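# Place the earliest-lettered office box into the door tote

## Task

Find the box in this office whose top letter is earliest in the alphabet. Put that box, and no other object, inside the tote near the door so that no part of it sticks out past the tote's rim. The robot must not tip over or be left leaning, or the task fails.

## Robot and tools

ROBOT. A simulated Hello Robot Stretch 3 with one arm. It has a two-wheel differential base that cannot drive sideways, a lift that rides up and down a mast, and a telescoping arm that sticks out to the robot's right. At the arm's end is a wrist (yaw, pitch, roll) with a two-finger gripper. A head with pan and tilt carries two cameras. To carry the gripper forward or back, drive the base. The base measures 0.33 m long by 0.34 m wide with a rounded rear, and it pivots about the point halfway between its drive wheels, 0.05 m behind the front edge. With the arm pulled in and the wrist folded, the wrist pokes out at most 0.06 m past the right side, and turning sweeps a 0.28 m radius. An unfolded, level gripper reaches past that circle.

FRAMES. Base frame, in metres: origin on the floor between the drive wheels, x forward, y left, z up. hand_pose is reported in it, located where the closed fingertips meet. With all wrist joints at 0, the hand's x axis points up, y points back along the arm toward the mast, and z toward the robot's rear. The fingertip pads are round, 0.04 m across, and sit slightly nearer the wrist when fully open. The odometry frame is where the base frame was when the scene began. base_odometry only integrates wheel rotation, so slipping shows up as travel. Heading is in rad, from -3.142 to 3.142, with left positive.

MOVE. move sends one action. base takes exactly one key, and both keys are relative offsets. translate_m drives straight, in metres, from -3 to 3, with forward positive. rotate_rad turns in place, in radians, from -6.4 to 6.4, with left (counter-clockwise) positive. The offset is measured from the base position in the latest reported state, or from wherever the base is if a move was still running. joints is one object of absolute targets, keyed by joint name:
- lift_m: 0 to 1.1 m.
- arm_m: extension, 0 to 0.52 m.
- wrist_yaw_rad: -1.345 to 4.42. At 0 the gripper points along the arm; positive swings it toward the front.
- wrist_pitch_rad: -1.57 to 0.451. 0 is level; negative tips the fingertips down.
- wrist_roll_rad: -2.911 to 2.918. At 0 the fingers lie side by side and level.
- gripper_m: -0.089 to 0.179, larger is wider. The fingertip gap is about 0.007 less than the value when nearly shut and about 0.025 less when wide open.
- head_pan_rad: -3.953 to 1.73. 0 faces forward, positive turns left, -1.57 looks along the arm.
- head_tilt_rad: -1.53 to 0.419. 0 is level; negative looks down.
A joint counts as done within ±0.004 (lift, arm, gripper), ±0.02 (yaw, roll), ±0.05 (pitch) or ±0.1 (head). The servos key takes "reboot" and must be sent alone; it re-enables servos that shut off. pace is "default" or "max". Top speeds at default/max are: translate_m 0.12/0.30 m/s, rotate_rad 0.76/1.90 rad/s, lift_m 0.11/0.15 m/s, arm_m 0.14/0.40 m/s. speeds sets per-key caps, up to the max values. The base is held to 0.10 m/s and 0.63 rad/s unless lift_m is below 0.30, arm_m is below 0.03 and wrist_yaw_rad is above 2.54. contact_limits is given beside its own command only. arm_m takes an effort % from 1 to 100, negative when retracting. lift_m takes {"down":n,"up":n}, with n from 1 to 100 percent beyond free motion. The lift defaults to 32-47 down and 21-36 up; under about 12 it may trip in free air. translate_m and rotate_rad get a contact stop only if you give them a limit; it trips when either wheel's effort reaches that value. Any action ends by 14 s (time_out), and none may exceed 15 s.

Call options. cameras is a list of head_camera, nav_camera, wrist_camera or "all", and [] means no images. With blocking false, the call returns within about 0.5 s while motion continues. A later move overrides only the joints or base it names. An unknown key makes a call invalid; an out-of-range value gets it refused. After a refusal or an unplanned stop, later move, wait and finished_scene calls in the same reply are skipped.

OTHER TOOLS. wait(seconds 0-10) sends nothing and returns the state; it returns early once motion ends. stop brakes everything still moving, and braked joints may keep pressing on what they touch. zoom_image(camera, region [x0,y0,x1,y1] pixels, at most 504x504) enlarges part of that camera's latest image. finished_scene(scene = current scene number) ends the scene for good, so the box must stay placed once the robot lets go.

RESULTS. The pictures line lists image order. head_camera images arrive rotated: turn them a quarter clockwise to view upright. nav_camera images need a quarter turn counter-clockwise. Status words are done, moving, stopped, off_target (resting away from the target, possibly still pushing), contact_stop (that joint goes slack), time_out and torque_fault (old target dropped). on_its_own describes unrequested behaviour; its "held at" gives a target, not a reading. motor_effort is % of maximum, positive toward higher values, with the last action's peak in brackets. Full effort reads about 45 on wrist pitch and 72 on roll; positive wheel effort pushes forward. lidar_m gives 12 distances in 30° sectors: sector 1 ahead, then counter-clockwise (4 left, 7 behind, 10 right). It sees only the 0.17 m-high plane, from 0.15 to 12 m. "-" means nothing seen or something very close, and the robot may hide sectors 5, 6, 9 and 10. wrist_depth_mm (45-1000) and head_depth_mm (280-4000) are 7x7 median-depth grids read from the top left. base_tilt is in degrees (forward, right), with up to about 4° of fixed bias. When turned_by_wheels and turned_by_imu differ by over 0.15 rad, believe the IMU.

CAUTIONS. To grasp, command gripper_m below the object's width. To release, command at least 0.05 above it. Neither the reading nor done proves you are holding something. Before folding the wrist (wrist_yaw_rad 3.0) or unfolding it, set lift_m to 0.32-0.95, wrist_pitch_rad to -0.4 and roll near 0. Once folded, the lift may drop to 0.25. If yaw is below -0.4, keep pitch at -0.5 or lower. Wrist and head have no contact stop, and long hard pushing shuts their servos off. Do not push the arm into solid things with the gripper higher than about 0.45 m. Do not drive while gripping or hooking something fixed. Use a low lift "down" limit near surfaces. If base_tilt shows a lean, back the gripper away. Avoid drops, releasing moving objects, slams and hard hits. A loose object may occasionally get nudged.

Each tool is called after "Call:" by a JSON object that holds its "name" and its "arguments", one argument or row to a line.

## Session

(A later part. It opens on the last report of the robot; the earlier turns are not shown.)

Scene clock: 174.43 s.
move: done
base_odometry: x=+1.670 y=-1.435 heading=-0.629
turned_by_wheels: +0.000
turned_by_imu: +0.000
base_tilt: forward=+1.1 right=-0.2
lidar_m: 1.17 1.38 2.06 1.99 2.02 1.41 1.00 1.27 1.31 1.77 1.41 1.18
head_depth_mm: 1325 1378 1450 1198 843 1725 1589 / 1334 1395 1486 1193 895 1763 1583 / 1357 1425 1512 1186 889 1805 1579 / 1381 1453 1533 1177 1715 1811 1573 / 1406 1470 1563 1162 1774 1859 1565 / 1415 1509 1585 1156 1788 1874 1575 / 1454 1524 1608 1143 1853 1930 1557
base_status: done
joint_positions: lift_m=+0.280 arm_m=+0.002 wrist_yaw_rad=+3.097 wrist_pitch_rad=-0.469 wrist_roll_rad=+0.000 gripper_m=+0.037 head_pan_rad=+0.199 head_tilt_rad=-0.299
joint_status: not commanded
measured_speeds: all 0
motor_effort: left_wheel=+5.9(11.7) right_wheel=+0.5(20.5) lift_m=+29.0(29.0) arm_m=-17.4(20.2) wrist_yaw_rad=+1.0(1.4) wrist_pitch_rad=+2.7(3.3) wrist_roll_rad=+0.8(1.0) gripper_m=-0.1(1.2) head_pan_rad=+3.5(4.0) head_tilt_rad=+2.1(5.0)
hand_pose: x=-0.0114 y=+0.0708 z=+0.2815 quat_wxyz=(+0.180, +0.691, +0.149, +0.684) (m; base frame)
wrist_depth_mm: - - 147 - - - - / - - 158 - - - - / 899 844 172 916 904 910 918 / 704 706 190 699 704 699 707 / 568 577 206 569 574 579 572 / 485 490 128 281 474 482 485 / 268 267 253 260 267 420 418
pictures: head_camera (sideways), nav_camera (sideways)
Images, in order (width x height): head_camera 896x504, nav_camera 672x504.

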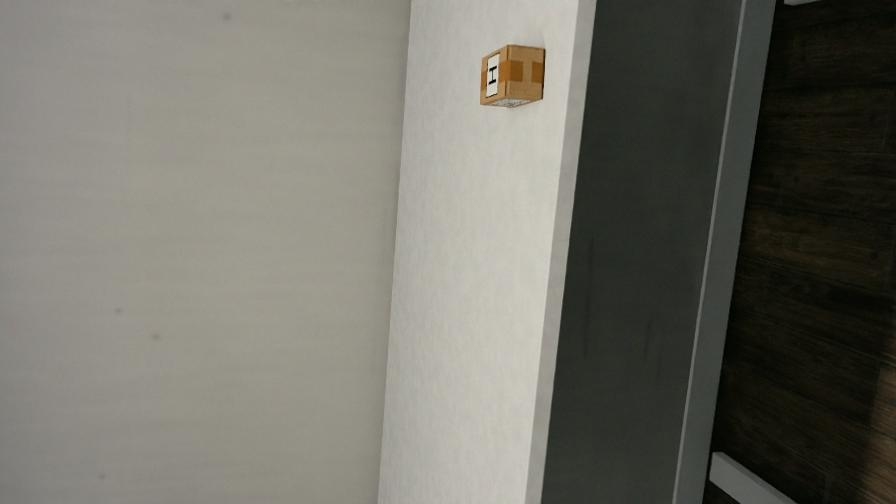

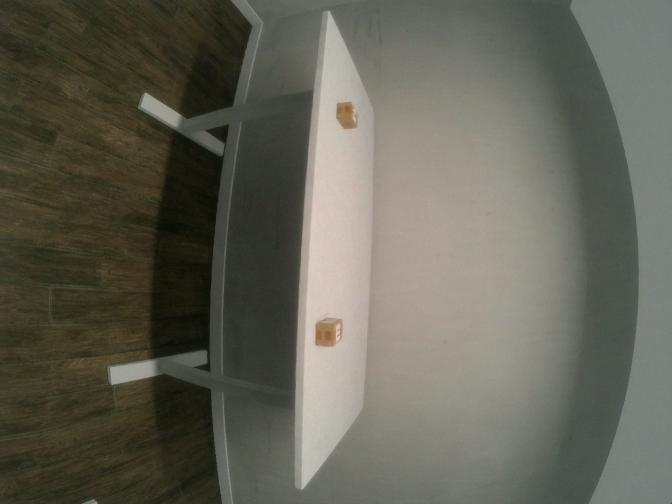

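Call:
{"name": "move", "arguments": {
  "joints": {"head_pan_rad": 0.5, "head_tilt_rad": -0.35},
  "cameras": ["head_camera"]
}}

Call:
{"name": "zoom_image", "arguments": {
  "camera": "head_camera",
  "region": [380, 200, 580, 312]
}}

Call:
{"name": "move", "arguments": {
  "joints": {"head_pan_rad": -1.3, "head_tilt_rad": -0.35},
  "cameras": ["head_camera"]
}}

Call:
{"name": "zoom_image", "arguments": {
  "camera": "head_camera",
  "region": [360, 200, 560, 312]
}}

Scene clock: 179.73 s.
move: done
base_odometry: x=+1.670 y=-1.435 heading=-0.629
turned_by_wheels: +0.000
turned_by_imu: +0.001
base_tilt: forward=+0.9 right=-0.2
lidar_m: 1.17 1.38 2.07 1.99 2.02 1.40 1.00 1.27 1.31 1.77 1.41 1.18
head_depth_mm: 1332 1406 1480 1043 1656 1766 1537 / 1391 1475 1525 1036 1745 1811 1520 / 1463 1532 1606 1025 1854 1887 1509 / 1520 1619 1685 1023 1962 1876 1512 / 1601 1714 1803 1096 2042 1706 1501 / 1681 1816 1924 1179 2219 1861 1507 / 1783 1926 2071 2197 2360 1875 1486
base_status: not commanded
joint_positions: lift_m=+0.280 arm_m=+0.002 wrist_yaw_rad=+3.097 wrist_pitch_rad=-0.469 wrist_roll_rad=+0.000 gripper_m=+0.037 head_pan_rad=+0.508 head_tilt_rad=-0.345
joint_status: all done
measured_speeds: all 0
motor_effort: left_wheel=+5.7(5.8) right_wheel=+0.6(1.2) lift_m=+30.4(30.8) arm_m=-14.9(15.8) wrist_yaw_rad=+0.8(1.2) wrist_pitch_rad=+2.8(3.1) wrist_roll_rad=+0.7(1.0) gripper_m=-0.6(1.1) head_pan_rad=+1.5(4.8) head_tilt_rad=-2.0(2.9)
hand_pose: x=-0.0114 y=+0.0708 z=+0.2815 quat_wxyz=(+0.180, +0.691, +0.149, +0.684) (m; base frame)
wrist_depth_mm: - - 146 - - - - / - - 158 - - - - / 912 857 172 928 927 901 895 / 709 690 190 702 693 707 711 / 572 580 205 587 578 579 572 / 488 482 128 283 473 490 490 / 263 268 252 260 267 419 425
pictures: head_camera (sideways)
Images, in order (width x height): head_camera 896x504.

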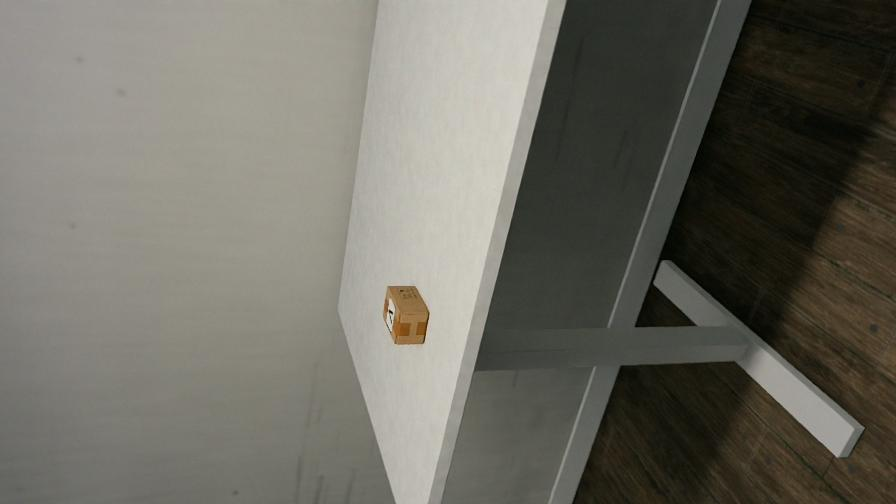

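Scaled by 2.520 from the camera's 896x504 image, which has a finer 1280x720 frame.

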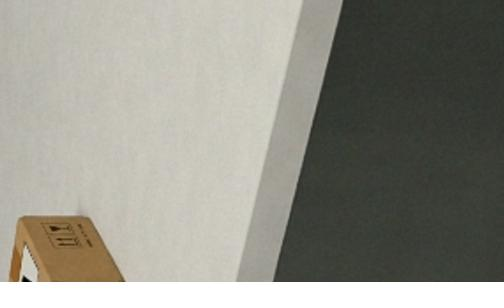

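Scene clock: 181.07 s.
move: done
base_odometry: x=+1.670 y=-1.435 heading=-0.629
turned_by_wheels: +0.000
turned_by_imu: +0.000
base_tilt: forward=+1.0 right=-0.1
lidar_m: 1.17 1.38 2.06 1.98 2.02 1.41 1.00 1.27 1.31 1.77 1.41 1.18
head_depth_mm: 1461 1568 1638 1688 1190 1886 1516 / 1515 1587 1682 1685 1181 1883 1519 / 1541 1629 1730 1663 1230 1888 1508 / 1561 1687 1780 1650 1237 1866 1497 / 1595 1687 1813 1655 1289 1728 1503 / 1638 1729 1846 1902 1578 1852 1458 / 1675 1769 1887 2025 2162 1827 1500
base_status: not commanded
joint_positions: lift_m=+0.280 arm_m=+0.002 wrist_yaw_rad=+3.097 wrist_pitch_rad=-0.469 wrist_roll_rad=+0.000 gripper_m=+0.037 head_pan_rad=-1.331 head_tilt_rad=-0.349
joint_status: all done
measured_speeds: all 0
motor_effort: left_wheel=+5.6(5.9) right_wheel=+0.5(1.0) lift_m=+30.4(30.8) arm_m=-14.2(15.2) wrist_yaw_rad=+0.8(1.3) wrist_pitch_rad=+2.6(3.0) wrist_roll_rad=+0.8(1.0) gripper_m=+0.0(1.2) head_pan_rad=+0.8(4.2) head_tilt_rad=-1.9(3.9)
hand_pose: x=-0.0114 y=+0.0708 z=+0.2815 quat_wxyz=(+0.180, +0.691, +0.149, +0.684) (m; base frame)
wrist_depth_mm: - - 146 - - - - / - - 159 - - - - / 900 840 173 918 914 917 903 / 705 704 189 705 695 700 701 / 577 581 206 576 565 574 579 / 486 489 128 281 471 484 486 / 264 265 252 261 268 424 423
pictures: head_camera (sideways)
Images, in order (width x height): head_camera 896x504.

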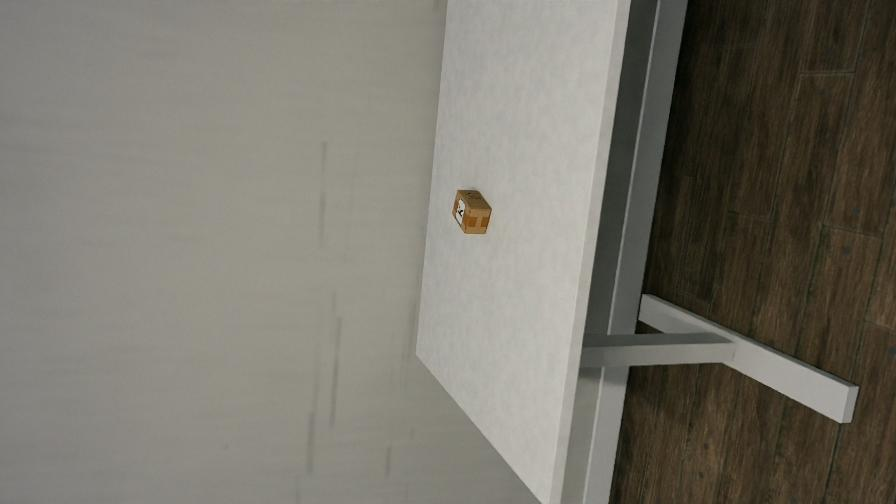

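Scaled by 2.520 from the camera's 896x504 image, which has a finer 1280x720 frame.

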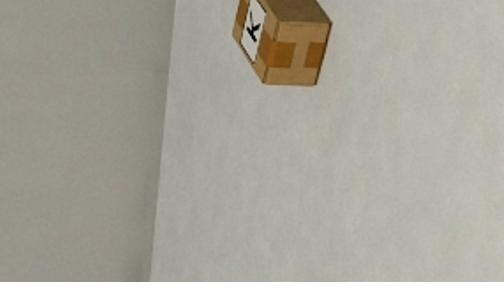

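Call:
{"name": "move", "arguments": {
  "joints": {"head_pan_rad": 0.6, "head_tilt_rad": -0.35},
  "cameras": ["head_camera"]
}}

Call:
{"name": "zoom_image", "arguments": {
  "camera": "head_camera",
  "region": [360, 250, 440, 310]
}}

Scene clock: 187.77 s.
move: done
base_odometry: x=+1.670 y=-1.435 heading=-0.629
turned_by_wheels: +0.000
turned_by_imu: +0.001
base_tilt: forward=+0.9 right=+0.1
lidar_m: 1.17 1.38 2.07 1.99 2.02 1.40 1.00 1.27 1.31 1.77 1.41 1.18
head_depth_mm: 1385 1462 1514 1027 1697 1764 1513 / 1470 1530 1602 1016 1819 1861 1522 / 1563 1654 1711 1086 1967 1873 1506 / 1653 1766 1828 1093 1595 1694 1498 / 1777 1887 1989 1264 2275 1864 1495 / 1920 2053 2176 2347 2395 1857 1505 / 2026 2166 2345 2464 2408 1845 1499
base_status: not commanded
joint_positions: lift_m=+0.280 arm_m=+0.002 wrist_yaw_rad=+3.097 wrist_pitch_rad=-0.469 wrist_roll_rad=+0.000 gripper_m=+0.037 head_pan_rad=+0.640 head_tilt_rad=-0.350
joint_status: all done
measured_speeds: all 0
motor_effort: left_wheel=+5.6(5.8) right_wheel=+0.6(1.2) lift_m=+30.2(30.7) arm_m=-10.7(12.1) wrist_yaw_rad=+0.9(1.5) wrist_pitch_rad=+2.8(3.0) wrist_roll_rad=+0.7(1.1) gripper_m=-0.1(1.3) head_pan_rad=-0.9(4.1) head_tilt_rad=-0.3(4.7)
hand_pose: x=-0.0114 y=+0.0708 z=+0.2815 quat_wxyz=(+0.180, +0.691, +0.149, +0.684) (m; base frame)
wrist_depth_mm: - - 147 - - - - / - - 158 - - - - / 915 856 172 892 912 923 903 / 722 696 189 691 696 698 706 / 569 574 206 582 576 581 567 / 485 491 127 283 473 492 484 / 266 265 252 257 266 424 422
pictures: head_camera (sideways)
Images, in order (width x height): head_camera 896x504.

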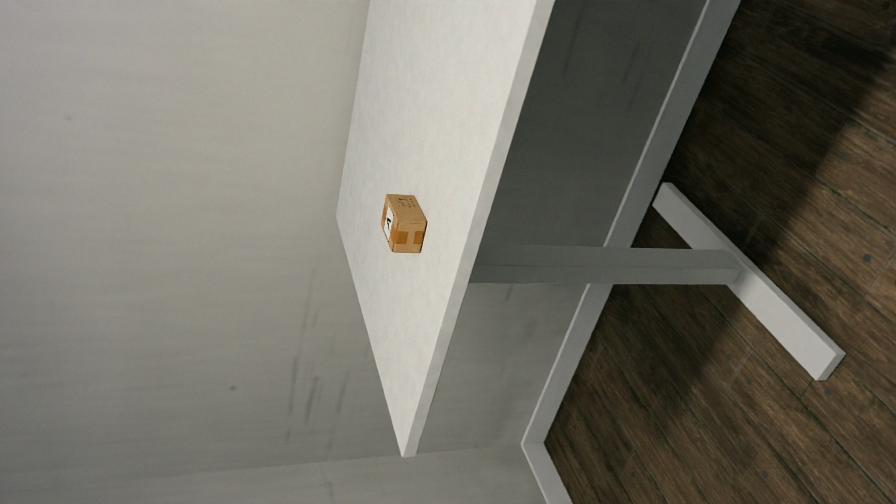

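Scaled by 6.300 from the camera's 896x504 image, which has a finer 1280x720 frame.

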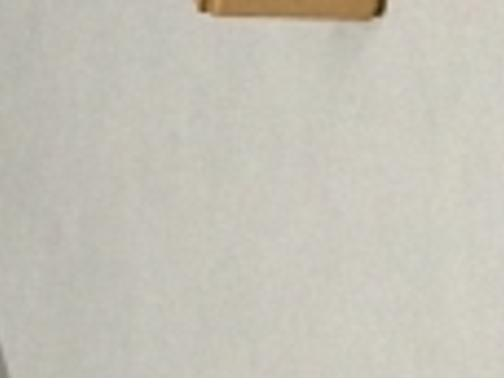

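Call:
{"name": "zoom_image", "arguments": {
  "camera": "head_camera",
  "region": [365, 190, 445, 256]
}}

Scaled by 6.300 from the camera's 896x504 image, which has a finer 1280x720 frame.

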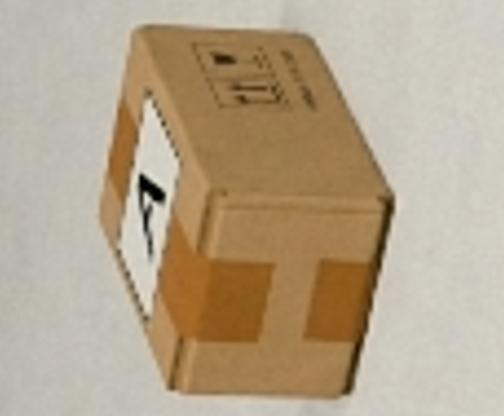

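Call:
{"name": "move", "arguments": {
  "base": {"translate_m": 0.33},
  "pace": "max",
  "cameras": ["nav_camera"]
}}

Call:
{"name": "move", "arguments": {
  "base": {"rotate_rad": 1.571},
  "joints": {"head_pan_rad": -1.0, "head_tilt_rad": -0.5},
  "pace": "max",
  "cameras": ["nav_camera", "head_camera"]
}}

Scene clock: 230.10 s.
move: done
base_odometry: x=+1.937 y=-1.629 heading=-0.629
turned_by_wheels: +0.000
turned_by_imu: +0.001
base_tilt: forward=+1.1 right=-0.1
lidar_m: 1.25 1.27 1.15 2.01 2.05 1.67 1.33 1.53 1.66 1.30 1.77 0.86
head_depth_mm: 1077 1127 1187 1028 683 515 1448 / 1138 1190 1258 1019 681 532 1508 / 1193 1262 1330 1013 677 573 1504 / 1264 1335 1409 1005 678 1707 1495 / 1356 1436 1522 1000 674 1806 1496 / 1445 1541 1645 894 738 1386 1435 / 1556 1679 1787 987 777 1850 1501
base_status: done
joint_positions: lift_m=+0.280 arm_m=+0.002 wrist_yaw_rad=+3.097 wrist_pitch_rad=-0.469 wrist_roll_rad=+0.000 gripper_m=+0.037 head_pan_rad=+0.600 head_tilt_rad=-0.350
joint_status: not commanded
measured_speeds: all 0
motor_effort: left_wheel=+5.8(14.1) right_wheel=+0.7(15.0) lift_m=+26.2(30.4) arm_m=-5.2(7.3) wrist_yaw_rad=+0.7(1.3) wrist_pitch_rad=+2.6(3.3) wrist_roll_rad=+0.8(1.1) gripper_m=-0.4(1.1) head_pan_rad=-2.8(4.2) head_tilt_rad=-1.7(2.4)
hand_pose: x=-0.0114 y=+0.0708 z=+0.2815 quat_wxyz=(+0.180, +0.691, +0.149, +0.684) (m; base frame)
wrist_depth_mm: - - 147 - - - - / - - 158 - - - - / 917 939 173 902 905 887 925 / 707 698 190 706 700 697 702 / 586 582 205 576 570 580 569 / 482 488 127 281 475 485 488 / 266 266 252 259 267 424 423
pictures: nav_camera (sideways)
Images, in order (width x height): nav_camera 672x504.

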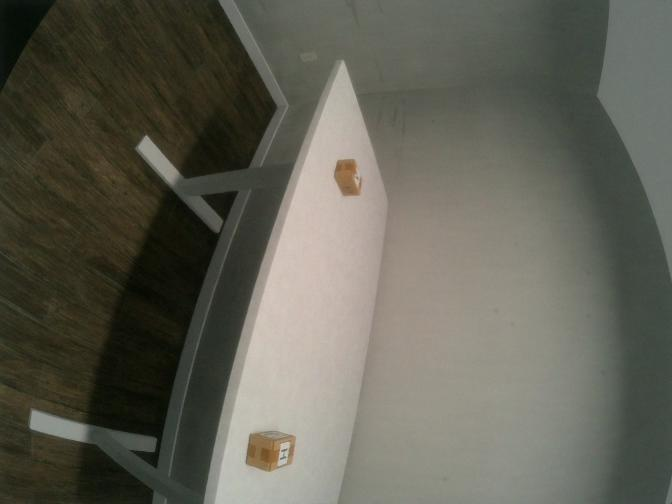

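Scene clock: 232.20 s.
move: done
base_odometry: x=+1.937 y=-1.629 heading=+0.942
turned_by_wheels: +1.571
turned_by_imu: +1.564
base_tilt: forward=+0.9 right=+0.0
lidar_m: 2.01 2.04 1.67 1.32 1.55 1.65 1.30 1.31 0.86 1.25 1.27 1.15
head_depth_mm: 1049 1129 1067 717 539 1551 1342 / 1103 1181 1068 715 556 1601 1338 / 1154 1254 1060 715 599 1596 1334 / 1210 1312 1057 711 1748 1599 1329 / 1282 1396 1051 708 1849 1586 1348 / 1353 1487 1047 707 1784 1514 1334 / 1439 1591 1040 776 1907 1593 1339
base_status: done
joint_positions: lift_m=+0.280 arm_m=+0.002 wrist_yaw_rad=+3.097 wrist_pitch_rad=-0.469 wrist_roll_rad=+0.000 gripper_m=+0.037 head_pan_rad=-1.016 head_tilt_rad=-0.501
joint_status: all done
measured_speeds: translate_m=+0.000 rotate_rad=+0.000 lift_m=+0.000 arm_m=+0.000 wrist_yaw_rad=+0.000 wrist_pitch_rad=+0.000 wrist_roll_rad=+0.000 head_pan_rad=+0.024 head_tilt_rad=+0.000
motor_effort: left_wheel=-9.5(16.5) right_wheel=+9.2(17.4) lift_m=+23.2(26.6) arm_m=-20.0(20.0) wrist_yaw_rad=+0.7(1.3) wrist_pitch_rad=+2.9(3.1) wrist_roll_rad=+0.8(1.2) gripper_m=-0.2(1.5) head_pan_rad=+3.5(4.8) head_tilt_rad=-1.8(7.2)
hand_pose: x=-0.0114 y=+0.0708 z=+0.2815 quat_wxyz=(+0.180, +0.691, +0.149, +0.684) (m; base frame)
wrist_depth_mm: - - 147 - - - - / - - 158 - - - - / 898 912 173 901 930 888 894 / 712 704 191 701 704 702 714 / 576 583 204 579 578 578 569 / 484 488 128 281 475 486 491 / 264 267 252 261 266 417 418
pictures: head_camera (sideways), nav_camera (sideways)
Images, in order (width x height): head_camera 896x504, nav_camera 672x504.

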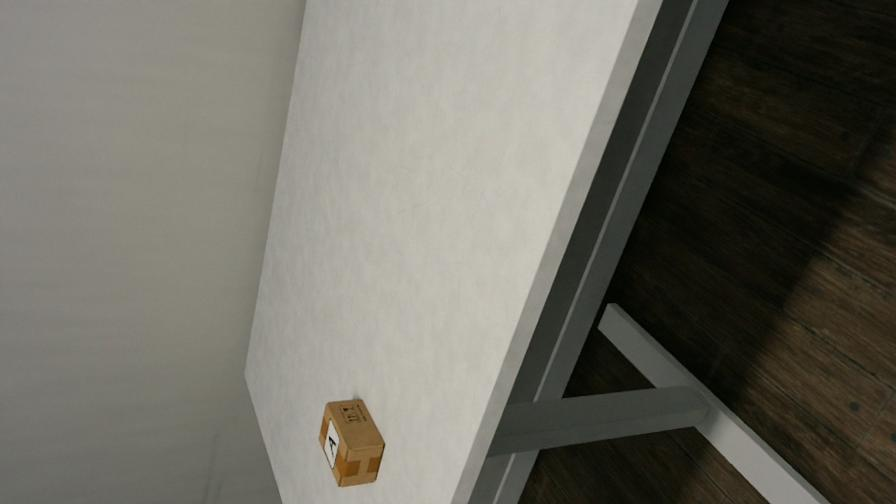

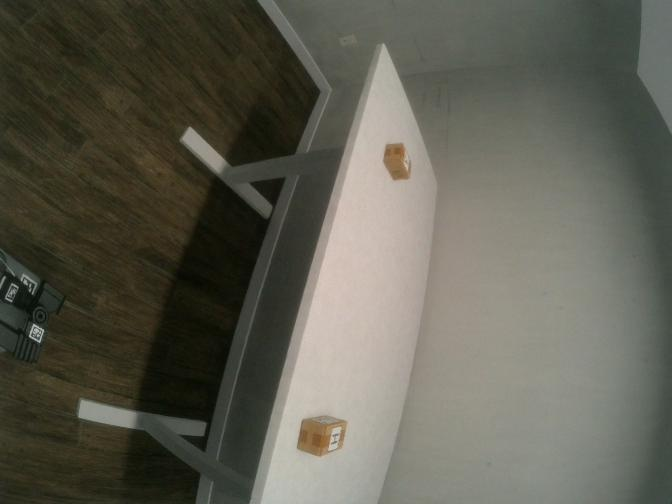

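Call:
{"name": "zoom_image", "arguments": {
  "camera": "head_camera",
  "region": [300, 390, 412, 494]
}}

Scaled by 4.500 from the camera's 896x504 image, which has a finer 1280x720 frame.

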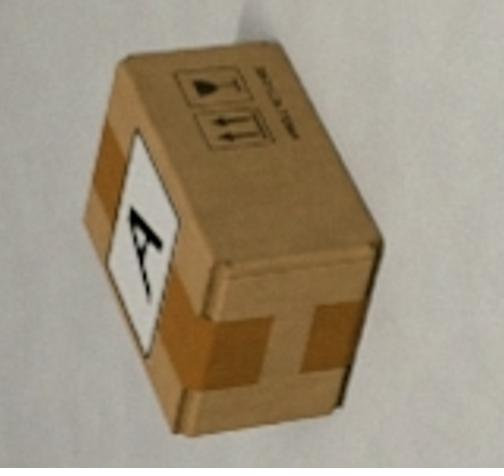

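Call:
{"name": "move", "arguments": {
  "base": {"translate_m": 0.72},
  "joints": {"head_pan_rad": -1.57, "head_tilt_rad": -0.6},
  "pace": "max",
  "cameras": ["nav_camera", "head_camera"]
}}

Scene clock: 248.73 s.
move: done
base_odometry: x=+2.360 y=-1.047 heading=+0.942
turned_by_wheels: +0.000
turned_by_imu: +0.000
base_tilt: forward=+0.9 right=-0.2
lidar_m: 1.30 1.32 1.68 1.43 1.88 2.03 2.01 1.29 1.26 0.76 0.73 1.39
head_depth_mm: 1011 1091 821 602 508 1482 1283 / 1006 1094 822 601 507 1480 1271 / 1002 1082 821 571 507 1472 1265 / 996 1086 814 598 506 1483 1263 / 997 1077 816 597 505 1439 1242 / 991 1077 810 599 504 1412 1252 / 992 1076 813 596 503 1471 1259
base_status: done
joint_positions: lift_m=+0.280 arm_m=+0.002 wrist_yaw_rad=+3.097 wrist_pitch_rad=-0.469 wrist_roll_rad=+0.000 gripper_m=+0.037 head_pan_rad=-1.573 head_tilt_rad=-0.600
joint_status: all done
measured_speeds: all 0
motor_effort: left_wheel=+5.7(12.3) right_wheel=+1.4(16.0) lift_m=+30.4(30.5) arm_m=-19.4(20.1) wrist_yaw_rad=+0.5(1.3) wrist_pitch_rad=+2.9(3.1) wrist_roll_rad=+0.8(1.1) gripper_m=+0.3(1.3) head_pan_rad=+2.4(5.5) head_tilt_rad=-3.9(6.1)
hand_pose: x=-0.0114 y=+0.0708 z=+0.2815 quat_wxyz=(+0.180, +0.691, +0.149, +0.684) (m; base frame)
wrist_depth_mm: - - 146 - - - - / - - 158 - - - - / 903 896 172 902 907 896 909 / 689 701 190 691 707 690 693 / 573 570 205 578 578 581 576 / 485 492 128 283 473 487 489 / 266 264 252 259 266 420 420
pictures: head_camera (sideways), nav_camera (sideways)
Images, in order (width x height): head_camera 896x504, nav_camera 672x504.

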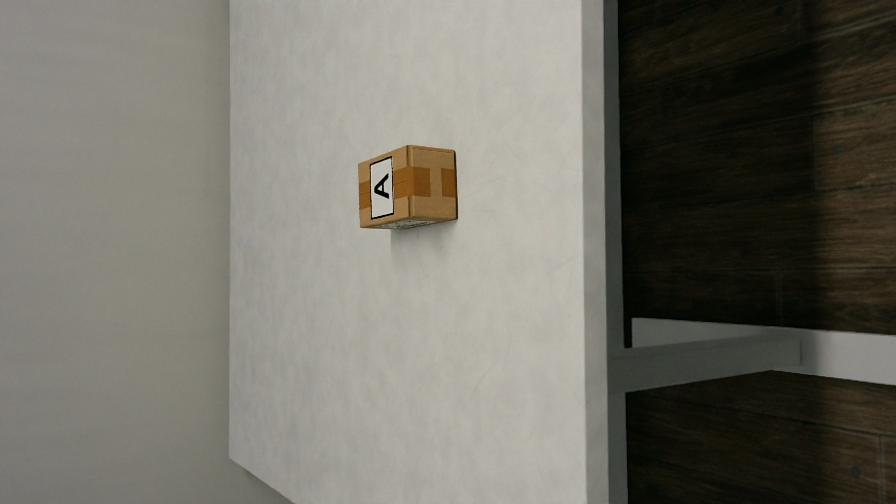

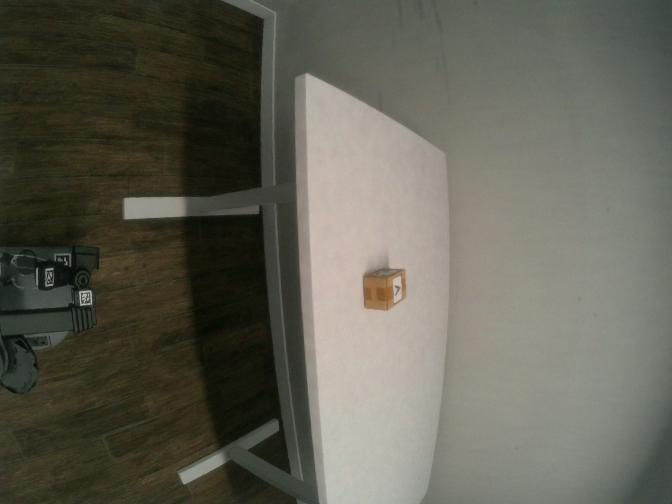

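Call:
{"name": "move", "arguments": {
  "joints": {"lift_m": 0.9, "gripper_m": 0.12},
  "pace": "max",
  "cameras": ["wrist_camera"]
}}

Call:
{"name": "move", "arguments": {
  "joints": {"wrist_yaw_rad": 1.57},
  "cameras": ["wrist_camera", "nav_camera"]
}}

Scene clock: 278.97 s.
move: done
base_odometry: x=+2.360 y=-1.047 heading=+0.942
turned_by_wheels: +0.000
turned_by_imu: +0.001
base_tilt: forward=+0.9 right=-0.1
lidar_m: 1.30 1.32 1.69 1.43 1.87 2.03 2.00 1.29 1.26 0.76 0.73 1.40
head_depth_mm: 1009 1098 820 604 508 1563 - / 1000 1090 823 603 506 1521 - / 1005 1083 818 571 505 1479 - / 995 1081 816 599 505 1506 - / 993 1078 811 601 504 1465 - / 991 1079 811 597 504 1406 1291 / 991 1074 810 596 503 1479 1253
base_status: not commanded
joint_positions: lift_m=+0.900 arm_m=+0.002 wrist_yaw_rad=+3.097 wrist_pitch_rad=-0.469 wrist_roll_rad=+0.000 gripper_m=+0.120 head_pan_rad=-1.570 head_tilt_rad=-0.600
joint_status: all done
measured_speeds: all 0
motor_effort: left_wheel=+5.7(5.9) right_wheel=+1.6(2.4) lift_m=+29.6(33.4) arm_m=-17.3(19.0) wrist_yaw_rad=+1.2(1.5) wrist_pitch_rad=+2.4(3.2) wrist_roll_rad=+0.8(1.1) gripper_m=+0.5(86.6) head_pan_rad=+2.5(4.3) head_tilt_rad=-1.7(4.3)
hand_pose: x=-0.0114 y=+0.0708 z=+0.9014 quat_wxyz=(+0.180, +0.691, +0.149, +0.684) (m; base frame)
wrist_depth_mm: - - 146 - - - - / - - 159 - - - - / - - 172 - - - - / - - 190 - - - - / - - 209 - - - - / - 123 237 - - 125 - / - - 295 - - 129 -
pictures: wrist_camera
Images, in order (width x height): wrist_camera 644x364.

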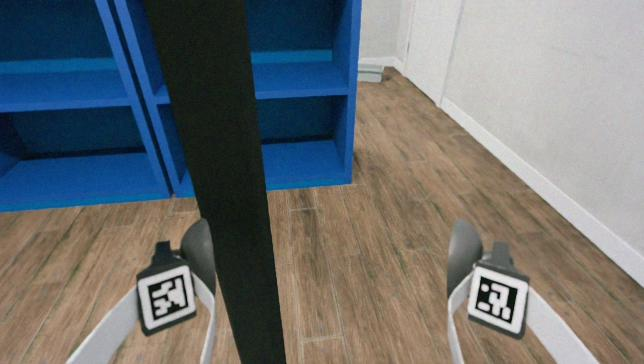

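Scene clock: 280.73 s.
move: done
base_odometry: x=+2.360 y=-1.047 heading=+0.942
turned_by_wheels: +0.000
turned_by_imu: +0.000
base_tilt: forward=+0.9 right=-0.4
lidar_m: 1.30 1.32 1.69 1.43 1.88 2.03 2.01 1.29 1.26 0.76 0.73 1.40
head_depth_mm: 1010 1100 821 604 507 1555 - / 1002 1086 821 603 507 1553 - / 1000 1087 820 572 507 1546 - / 995 1081 820 599 505 1475 1259 / 996 1070 812 599 504 1434 1239 / 990 1074 813 599 503 1405 1288 / 985 1076 810 596 502 1476 1312
base_status: not commanded
joint_positions: lift_m=+0.900 arm_m=+0.002 wrist_yaw_rad=+1.573 wrist_pitch_rad=-0.469 wrist_roll_rad=+0.000 gripper_m=+0.120 head_pan_rad=-1.570 head_tilt_rad=-0.600
joint_status: all done
measured_speeds: all 0
motor_effort: left_wheel=+5.5(5.8) right_wheel=+1.8(1.9) lift_m=+28.5(29.5) arm_m=-16.8(17.9) wrist_yaw_rad=-2.5(4.9) wrist_pitch_rad=+2.8(3.1) wrist_roll_rad=+0.8(1.0) gripper_m=+0.3(1.1) head_pan_rad=+2.3(4.0) head_tilt_rad=-3.5(3.9)
hand_pose: x=+0.1963 y=-0.1463 z=+0.9014 quat_wxyz=(+0.602, +0.603, -0.369, +0.371) (m; base frame)
wrist_depth_mm: - - - - - - - / - - - - - - - / - - - - - - - / - - - - - - - / - - - - - - - / - 123 - - - 125 - / - - - - - 128 -
pictures: nav_camera (sideways), wrist_camera
Images, in order (width x height): nav_camera 672x504, wrist_camera 644x364.

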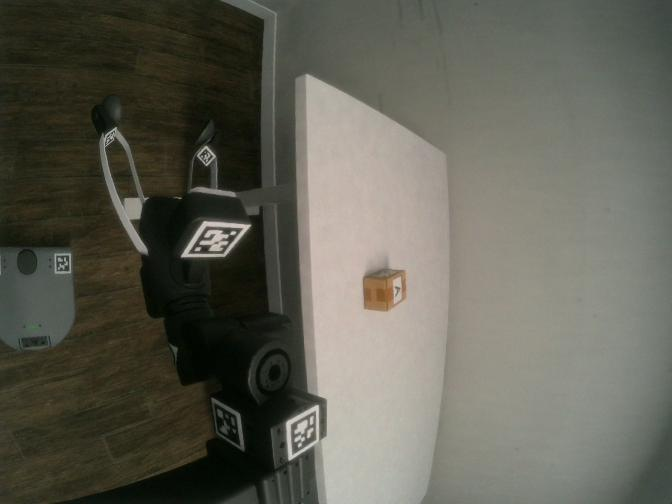

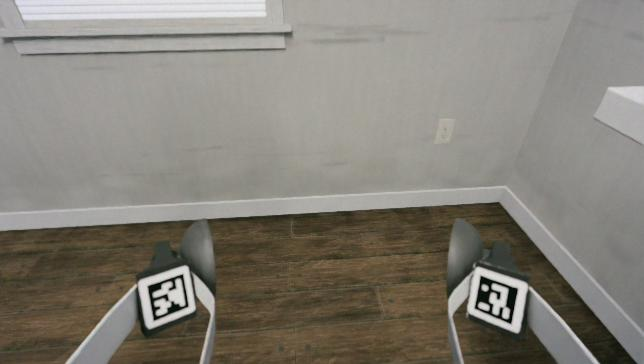

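Call:
{"name": "move", "arguments": {
  "joints": {"lift_m": 1.05, "wrist_pitch_rad": 0.0},
  "cameras": ["wrist_camera", "nav_camera"]
}}

Call:
{"name": "move", "arguments": {
  "joints": {"wrist_yaw_rad": 0.0},
  "cameras": ["wrist_camera", "nav_camera", "head_camera"]
}}

Scene clock: 287.53 s.
move: done
base_odometry: x=+2.360 y=-1.047 heading=+0.942
turned_by_wheels: +0.000
turned_by_imu: +0.001
base_tilt: forward=+0.7 right=-0.2
lidar_m: 1.30 1.32 1.68 1.42 1.87 2.03 2.00 1.29 1.26 0.76 0.73 1.40
head_depth_mm: 1005 1103 - - - - 1240 / 1003 1103 - - - - 1241 / 1003 1089 - - - - 1263 / 996 1086 819 600 504 - 1262 / 999 1075 817 598 505 - 1213 / 990 1078 815 598 - - 1219 / 990 1074 853 - - - 1204
base_status: not commanded
joint_positions: lift_m=+1.050 arm_m=+0.002 wrist_yaw_rad=+1.573 wrist_pitch_rad=-0.022 wrist_roll_rad=+0.000 gripper_m=+0.120 head_pan_rad=-1.570 head_tilt_rad=-0.600
joint_status: all done
measured_speeds: all 0
motor_effort: left_wheel=+5.6(5.9) right_wheel=+1.9(2.2) lift_m=+30.5(32.3) arm_m=-16.4(16.8) wrist_yaw_rad=-2.6(2.8) wrist_pitch_rad=+3.5(7.6) wrist_roll_rad=+0.8(1.2) gripper_m=-0.1(1.0) head_pan_rad=+3.0(4.2) head_tilt_rad=-2.0(3.7)
hand_pose: x=+0.2343 y=-0.1461 z=+1.1590 quat_wxyz=(+0.505, +0.506, -0.493, +0.495) (m; base frame)
wrist_depth_mm: - - - - - - - / - - - - - - - / - - - - - - - / - - - - - - - / - - - - - - - / - 123 - - - 125 - / - - - - - - -
pictures: nav_camera (sideways), wrist_camera
Images, in order (width x height): nav_camera 672x504, wrist_camera 644x364.

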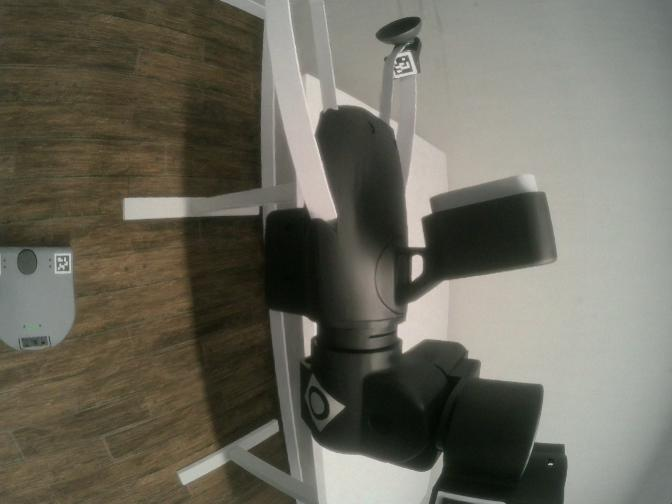

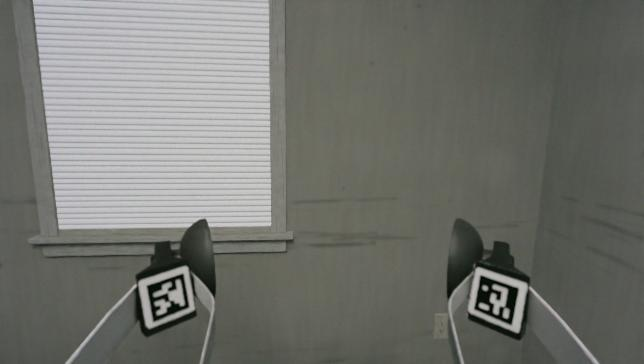

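Scene clock: 289.30 s.
move: done
base_odometry: x=+2.360 y=-1.047 heading=+0.942
turned_by_wheels: +0.000
turned_by_imu: +0.000
base_tilt: forward=+1.0 right=-0.1
lidar_m: 1.30 1.32 1.68 1.43 1.87 2.03 2.01 1.29 1.27 0.76 0.73 1.40
head_depth_mm: 1004 1079 - - - - 1247 / 1000 1070 - - - - 1212 / 1000 1067 - - - - 1241 / 998 1080 740 579 506 1470 1257 / 996 1077 775 599 505 1441 1232 / 991 1072 812 598 504 1407 1252 / 988 1077 811 598 502 1477 1253
base_status: not commanded
joint_positions: lift_m=+1.050 arm_m=+0.002 wrist_yaw_rad=+0.003 wrist_pitch_rad=-0.022 wrist_roll_rad=+0.000 gripper_m=+0.120 head_pan_rad=-1.570 head_tilt_rad=-0.600
joint_status: all done
measured_speeds: all 0
motor_effort: left_wheel=+5.5(5.8) right_wheel=+1.5(2.2) lift_m=+30.4(30.7) arm_m=-15.6(16.6) wrist_yaw_rad=-1.9(5.6) wrist_pitch_rad=+3.8(4.2) wrist_roll_rad=+0.8(1.1) gripper_m=-1.2(1.2) head_pan_rad=+2.3(4.4) head_tilt_rad=-2.7(4.0)
hand_pose: x=-0.0206 y=-0.4024 z=+1.1590 quat_wxyz=(+0.707, +0.009, -0.707, -0.007) (m; base frame)
wrist_depth_mm: - - - - - - - / - - - - - - - / - - - - - - - / - - - - - - - / - - - - - - - / - 123 - - - 122 - / - 122 395 359 399 125 97
pictures: head_camera (sideways), nav_camera (sideways), wrist_camera
Images, in order (width x height): head_camera 896x504, nav_camera 672x504, wrist_camera 644x364.

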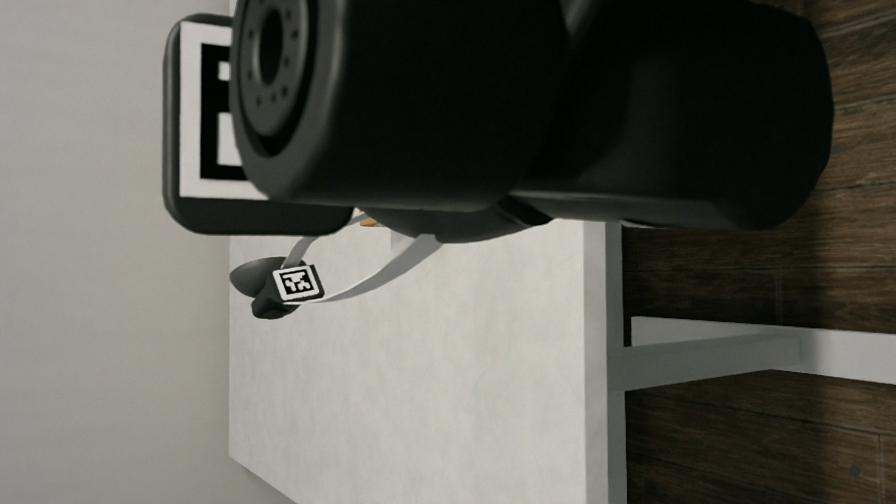

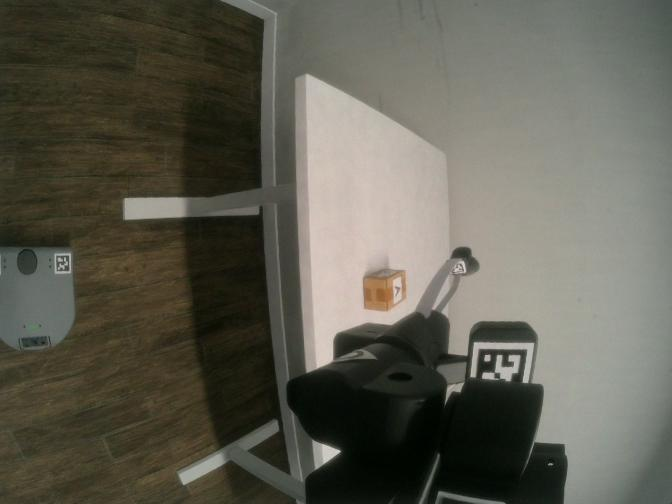

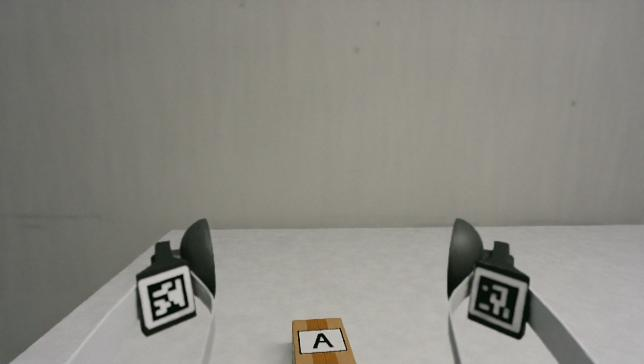

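Call:
{"name": "move", "arguments": {
  "joints": {"lift_m": 1.03, "wrist_pitch_rad": -0.35},
  "cameras": ["wrist_camera", "nav_camera", "head_camera"]
}}

Scene clock: 312.50 s.
move: done
base_odometry: x=+2.360 y=-1.047 heading=+0.942
turned_by_wheels: +0.000
turned_by_imu: +0.001
base_tilt: forward=+0.9 right=-0.2
lidar_m: 1.30 1.32 1.69 1.43 1.87 2.03 2.00 1.28 1.26 0.76 0.73 1.40
head_depth_mm: 1008 1092 866 - - - - / 1000 1093 911 - - - - / 1000 1089 909 - - - - / 998 1080 816 557 505 1481 1256 / 994 1080 813 597 505 1438 1232 / 994 1080 811 599 502 1414 1257 / 986 1066 806 596 500 1480 1255
base_status: not commanded
joint_positions: lift_m=+1.030 arm_m=+0.002 wrist_yaw_rad=+0.003 wrist_pitch_rad=-0.365 wrist_roll_rad=+0.000 gripper_m=+0.120 head_pan_rad=-1.570 head_tilt_rad=-0.600
joint_status: all done
measured_speeds: all 0
motor_effort: left_wheel=+5.7(5.8) right_wheel=+1.6(2.1) lift_m=+22.2(28.3) arm_m=-15.0(15.4) wrist_yaw_rad=-1.9(2.5) wrist_pitch_rad=+2.2(5.8) wrist_roll_rad=+0.7(1.1) gripper_m=-0.3(1.4) head_pan_rad=+2.6(3.7) head_tilt_rad=-2.0(3.2)
hand_pose: x=-0.0208 y=-0.3775 z=+1.0548 quat_wxyz=(+0.696, +0.130, -0.695, -0.127) (m; base frame)
wrist_depth_mm: - - - - - - - / - - - - - - - / - - - - - - - / 425 - - 349 - - - / 353 352 350 337 372 354 353 / 288 124 280 286 280 125 292 / - 122 245 246 245 230 245
pictures: head_camera (sideways), nav_camera (sideways), wrist_camera
Images, in order (width x height): head_camera 896x504, nav_camera 672x504, wrist_camera 644x364.

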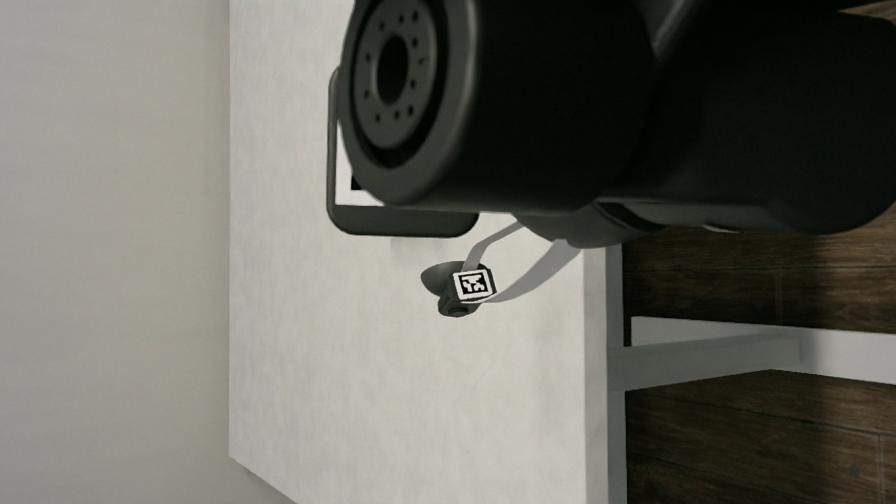

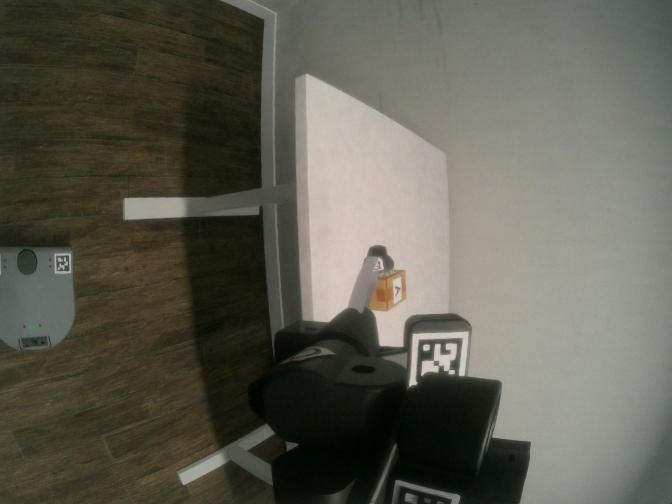

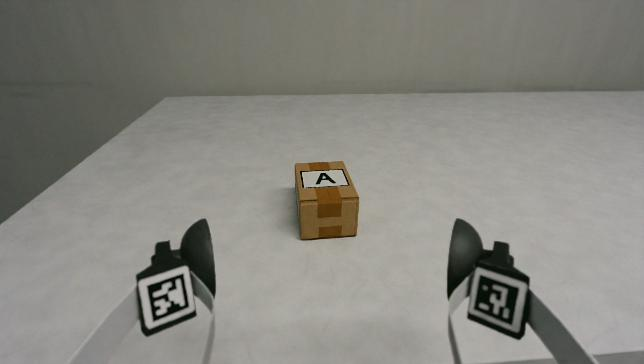

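Call:
{"name": "move", "arguments": {
  "joints": {"lift_m": 0.95},
  "speeds": {"lift_m": 0.03},
  "contact_limits": {"lift_m": {"down": 14}},
  "cameras": ["wrist_camera", "nav_camera", "head_camera"]
}}

Scene clock: 339.57 s.
move: done
base_odometry: x=+2.360 y=-1.047 heading=+0.942
turned_by_wheels: +0.000
turned_by_imu: +0.001
base_tilt: forward=+0.9 right=-0.2
lidar_m: 1.30 1.32 1.68 1.43 1.87 2.03 2.00 1.29 1.26 0.76 0.73 1.40
head_depth_mm: 1004 1087 822 603 507 - - / 1003 1089 820 602 506 - - / 998 1081 821 571 - - - / 996 1082 815 600 504 1402 1257 / 997 1084 814 599 503 1437 1228 / 991 1078 807 598 503 1406 1246 / 993 1073 808 599 503 1476 1259
base_status: not commanded
joint_positions: lift_m=+0.950 arm_m=+0.002 wrist_yaw_rad=+0.003 wrist_pitch_rad=-0.365 wrist_roll_rad=+0.000 gripper_m=+0.120 head_pan_rad=-1.570 head_tilt_rad=-0.600
joint_status: all done
measured_speeds: all 0
motor_effort: left_wheel=+5.5(5.8) right_wheel=+1.2(2.1) lift_m=+20.9(28.2) arm_m=-13.6(14.5) wrist_yaw_rad=-2.0(3.0) wrist_pitch_rad=+2.7(3.0) wrist_roll_rad=+1.0(1.1) gripper_m=+0.9(1.3) head_pan_rad=+2.5(3.7) head_tilt_rad=-1.9(3.2)
contact_limits: lift_m down 14 (down: maximum 72; up: maximum 65)
hand_pose: x=-0.0208 y=-0.3774 z=+0.9746 quat_wxyz=(+0.696, +0.130, -0.695, -0.128) (m; base frame)
wrist_depth_mm: - - - - - - - / - - - - - - - / 369 374 372 293 377 382 381 / 288 287 289 290 289 291 294 / 223 225 225 225 226 227 230 / 184 125 185 188 193 125 203 / 181 125 - - - 129 -
pictures: head_camera (sideways), nav_camera (sideways), wrist_camera
Images, in order (width x height): head_camera 896x504, nav_camera 672x504, wrist_camera 644x364.

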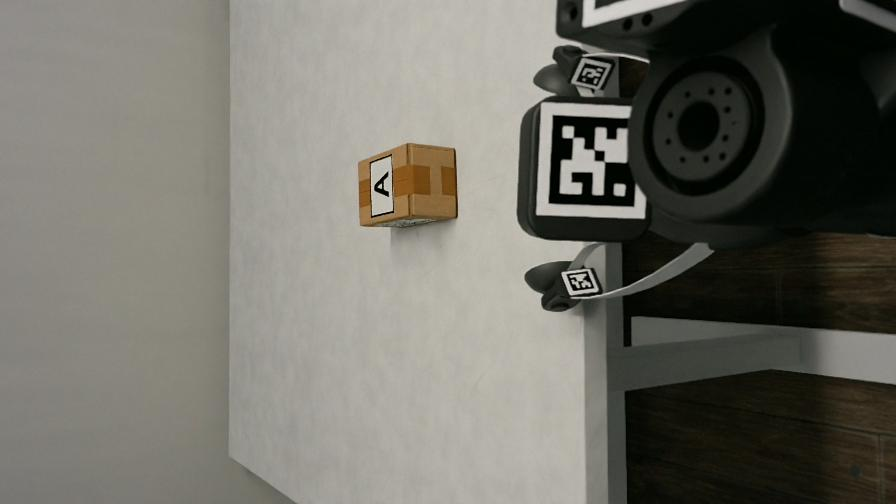

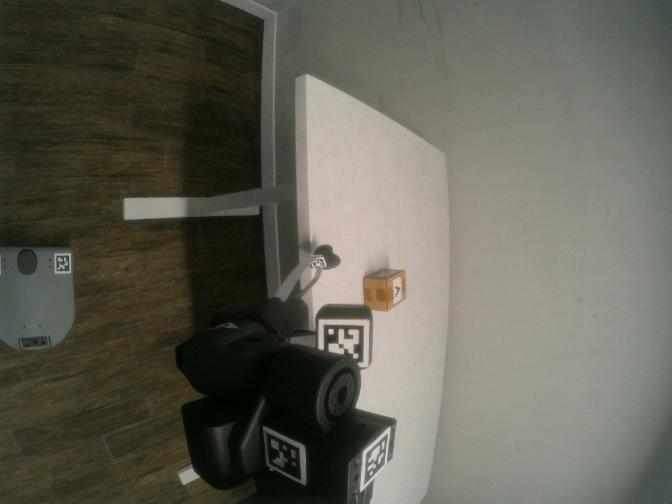

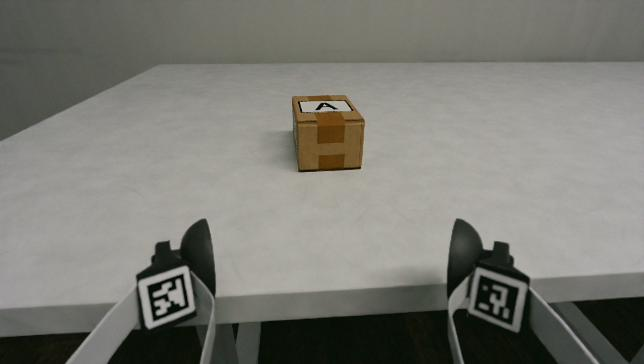

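Call:
{"name": "move", "arguments": {
  "joints": {"arm_m": 0.17},
  "contact_limits": {"arm_m": 35},
  "cameras": ["wrist_camera", "head_camera"]
}}

Scene clock: 359.63 s.
move: done
base_odometry: x=+2.360 y=-1.047 heading=+0.942
turned_by_wheels: +0.000
turned_by_imu: +0.001
base_tilt: forward=+0.9 right=-0.1
lidar_m: 1.30 1.32 1.68 1.43 1.88 2.03 2.00 1.29 1.26 0.76 0.73 1.40
head_depth_mm: 1006 1093 914 293 289 1484 1259 / 1007 1089 821 291 317 1482 1265 / 998 1082 819 307 321 1479 1266 / 997 1081 819 558 504 1473 1266 / 992 1081 814 602 503 1424 1234 / 987 1075 812 596 502 1398 1243 / 989 1067 811 599 502 1467 1258
base_status: not commanded
joint_positions: lift_m=+0.950 arm_m=+0.170 wrist_yaw_rad=+0.003 wrist_pitch_rad=-0.366 wrist_roll_rad=+0.000 gripper_m=+0.120 head_pan_rad=-1.570 head_tilt_rad=-0.600
joint_status: all done
measured_speeds: all 0
motor_effort: left_wheel=+5.7(5.9) right_wheel=+1.4(2.3) lift_m=+22.6(23.0) arm_m=+21.0(24.3) wrist_yaw_rad=-1.9(2.4) wrist_pitch_rad=+2.7(3.0) wrist_roll_rad=+0.6(1.0) gripper_m=+0.6(1.4) head_pan_rad=+2.1(3.9) head_tilt_rad=-1.6(2.9)
contact_limits: arm_m 35 (drawing in: default 38, maximum 55; extending or still: default 47, maximum 70); lift_m down 14 (down: maximum 72; up: maximum 65)
hand_pose: x=-0.0208 y=-0.5456 z=+0.9746 quat_wxyz=(+0.696, +0.130, -0.695, -0.128) (m; base frame)
wrist_depth_mm: - - - - - - - / - - - - - - - / 370 368 371 372 378 375 379 / 283 286 288 186 289 291 292 / 223 224 215 145 216 227 226 / 189 126 171 148 160 125 185 / - 146 155 151 156 148 157
pictures: head_camera (sideways), wrist_camera
Images, in order (width x height): head_camera 896x504, wrist_camera 644x364.

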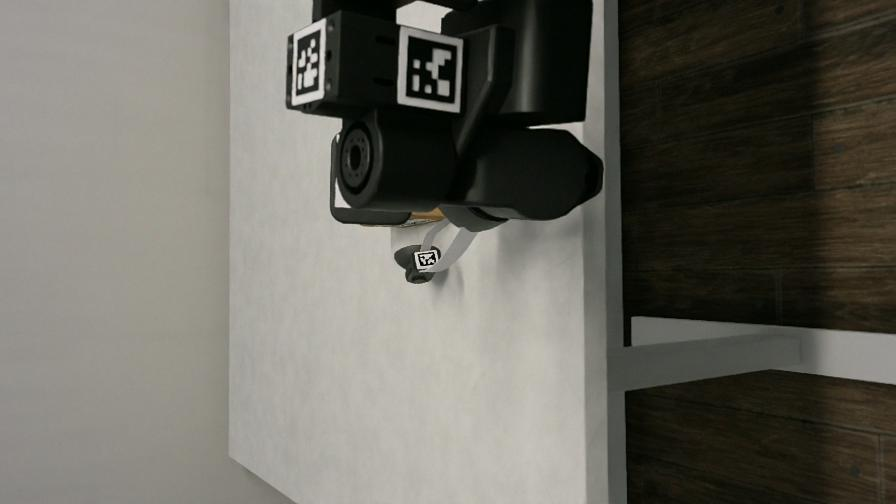

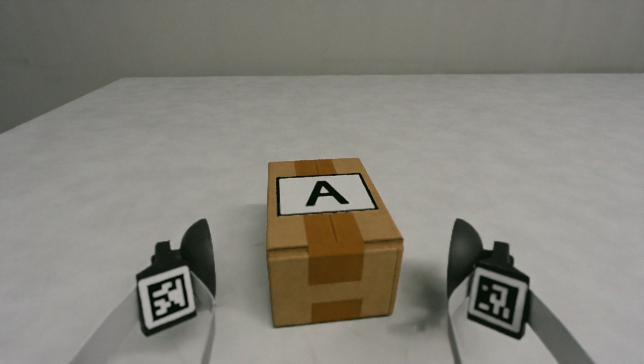

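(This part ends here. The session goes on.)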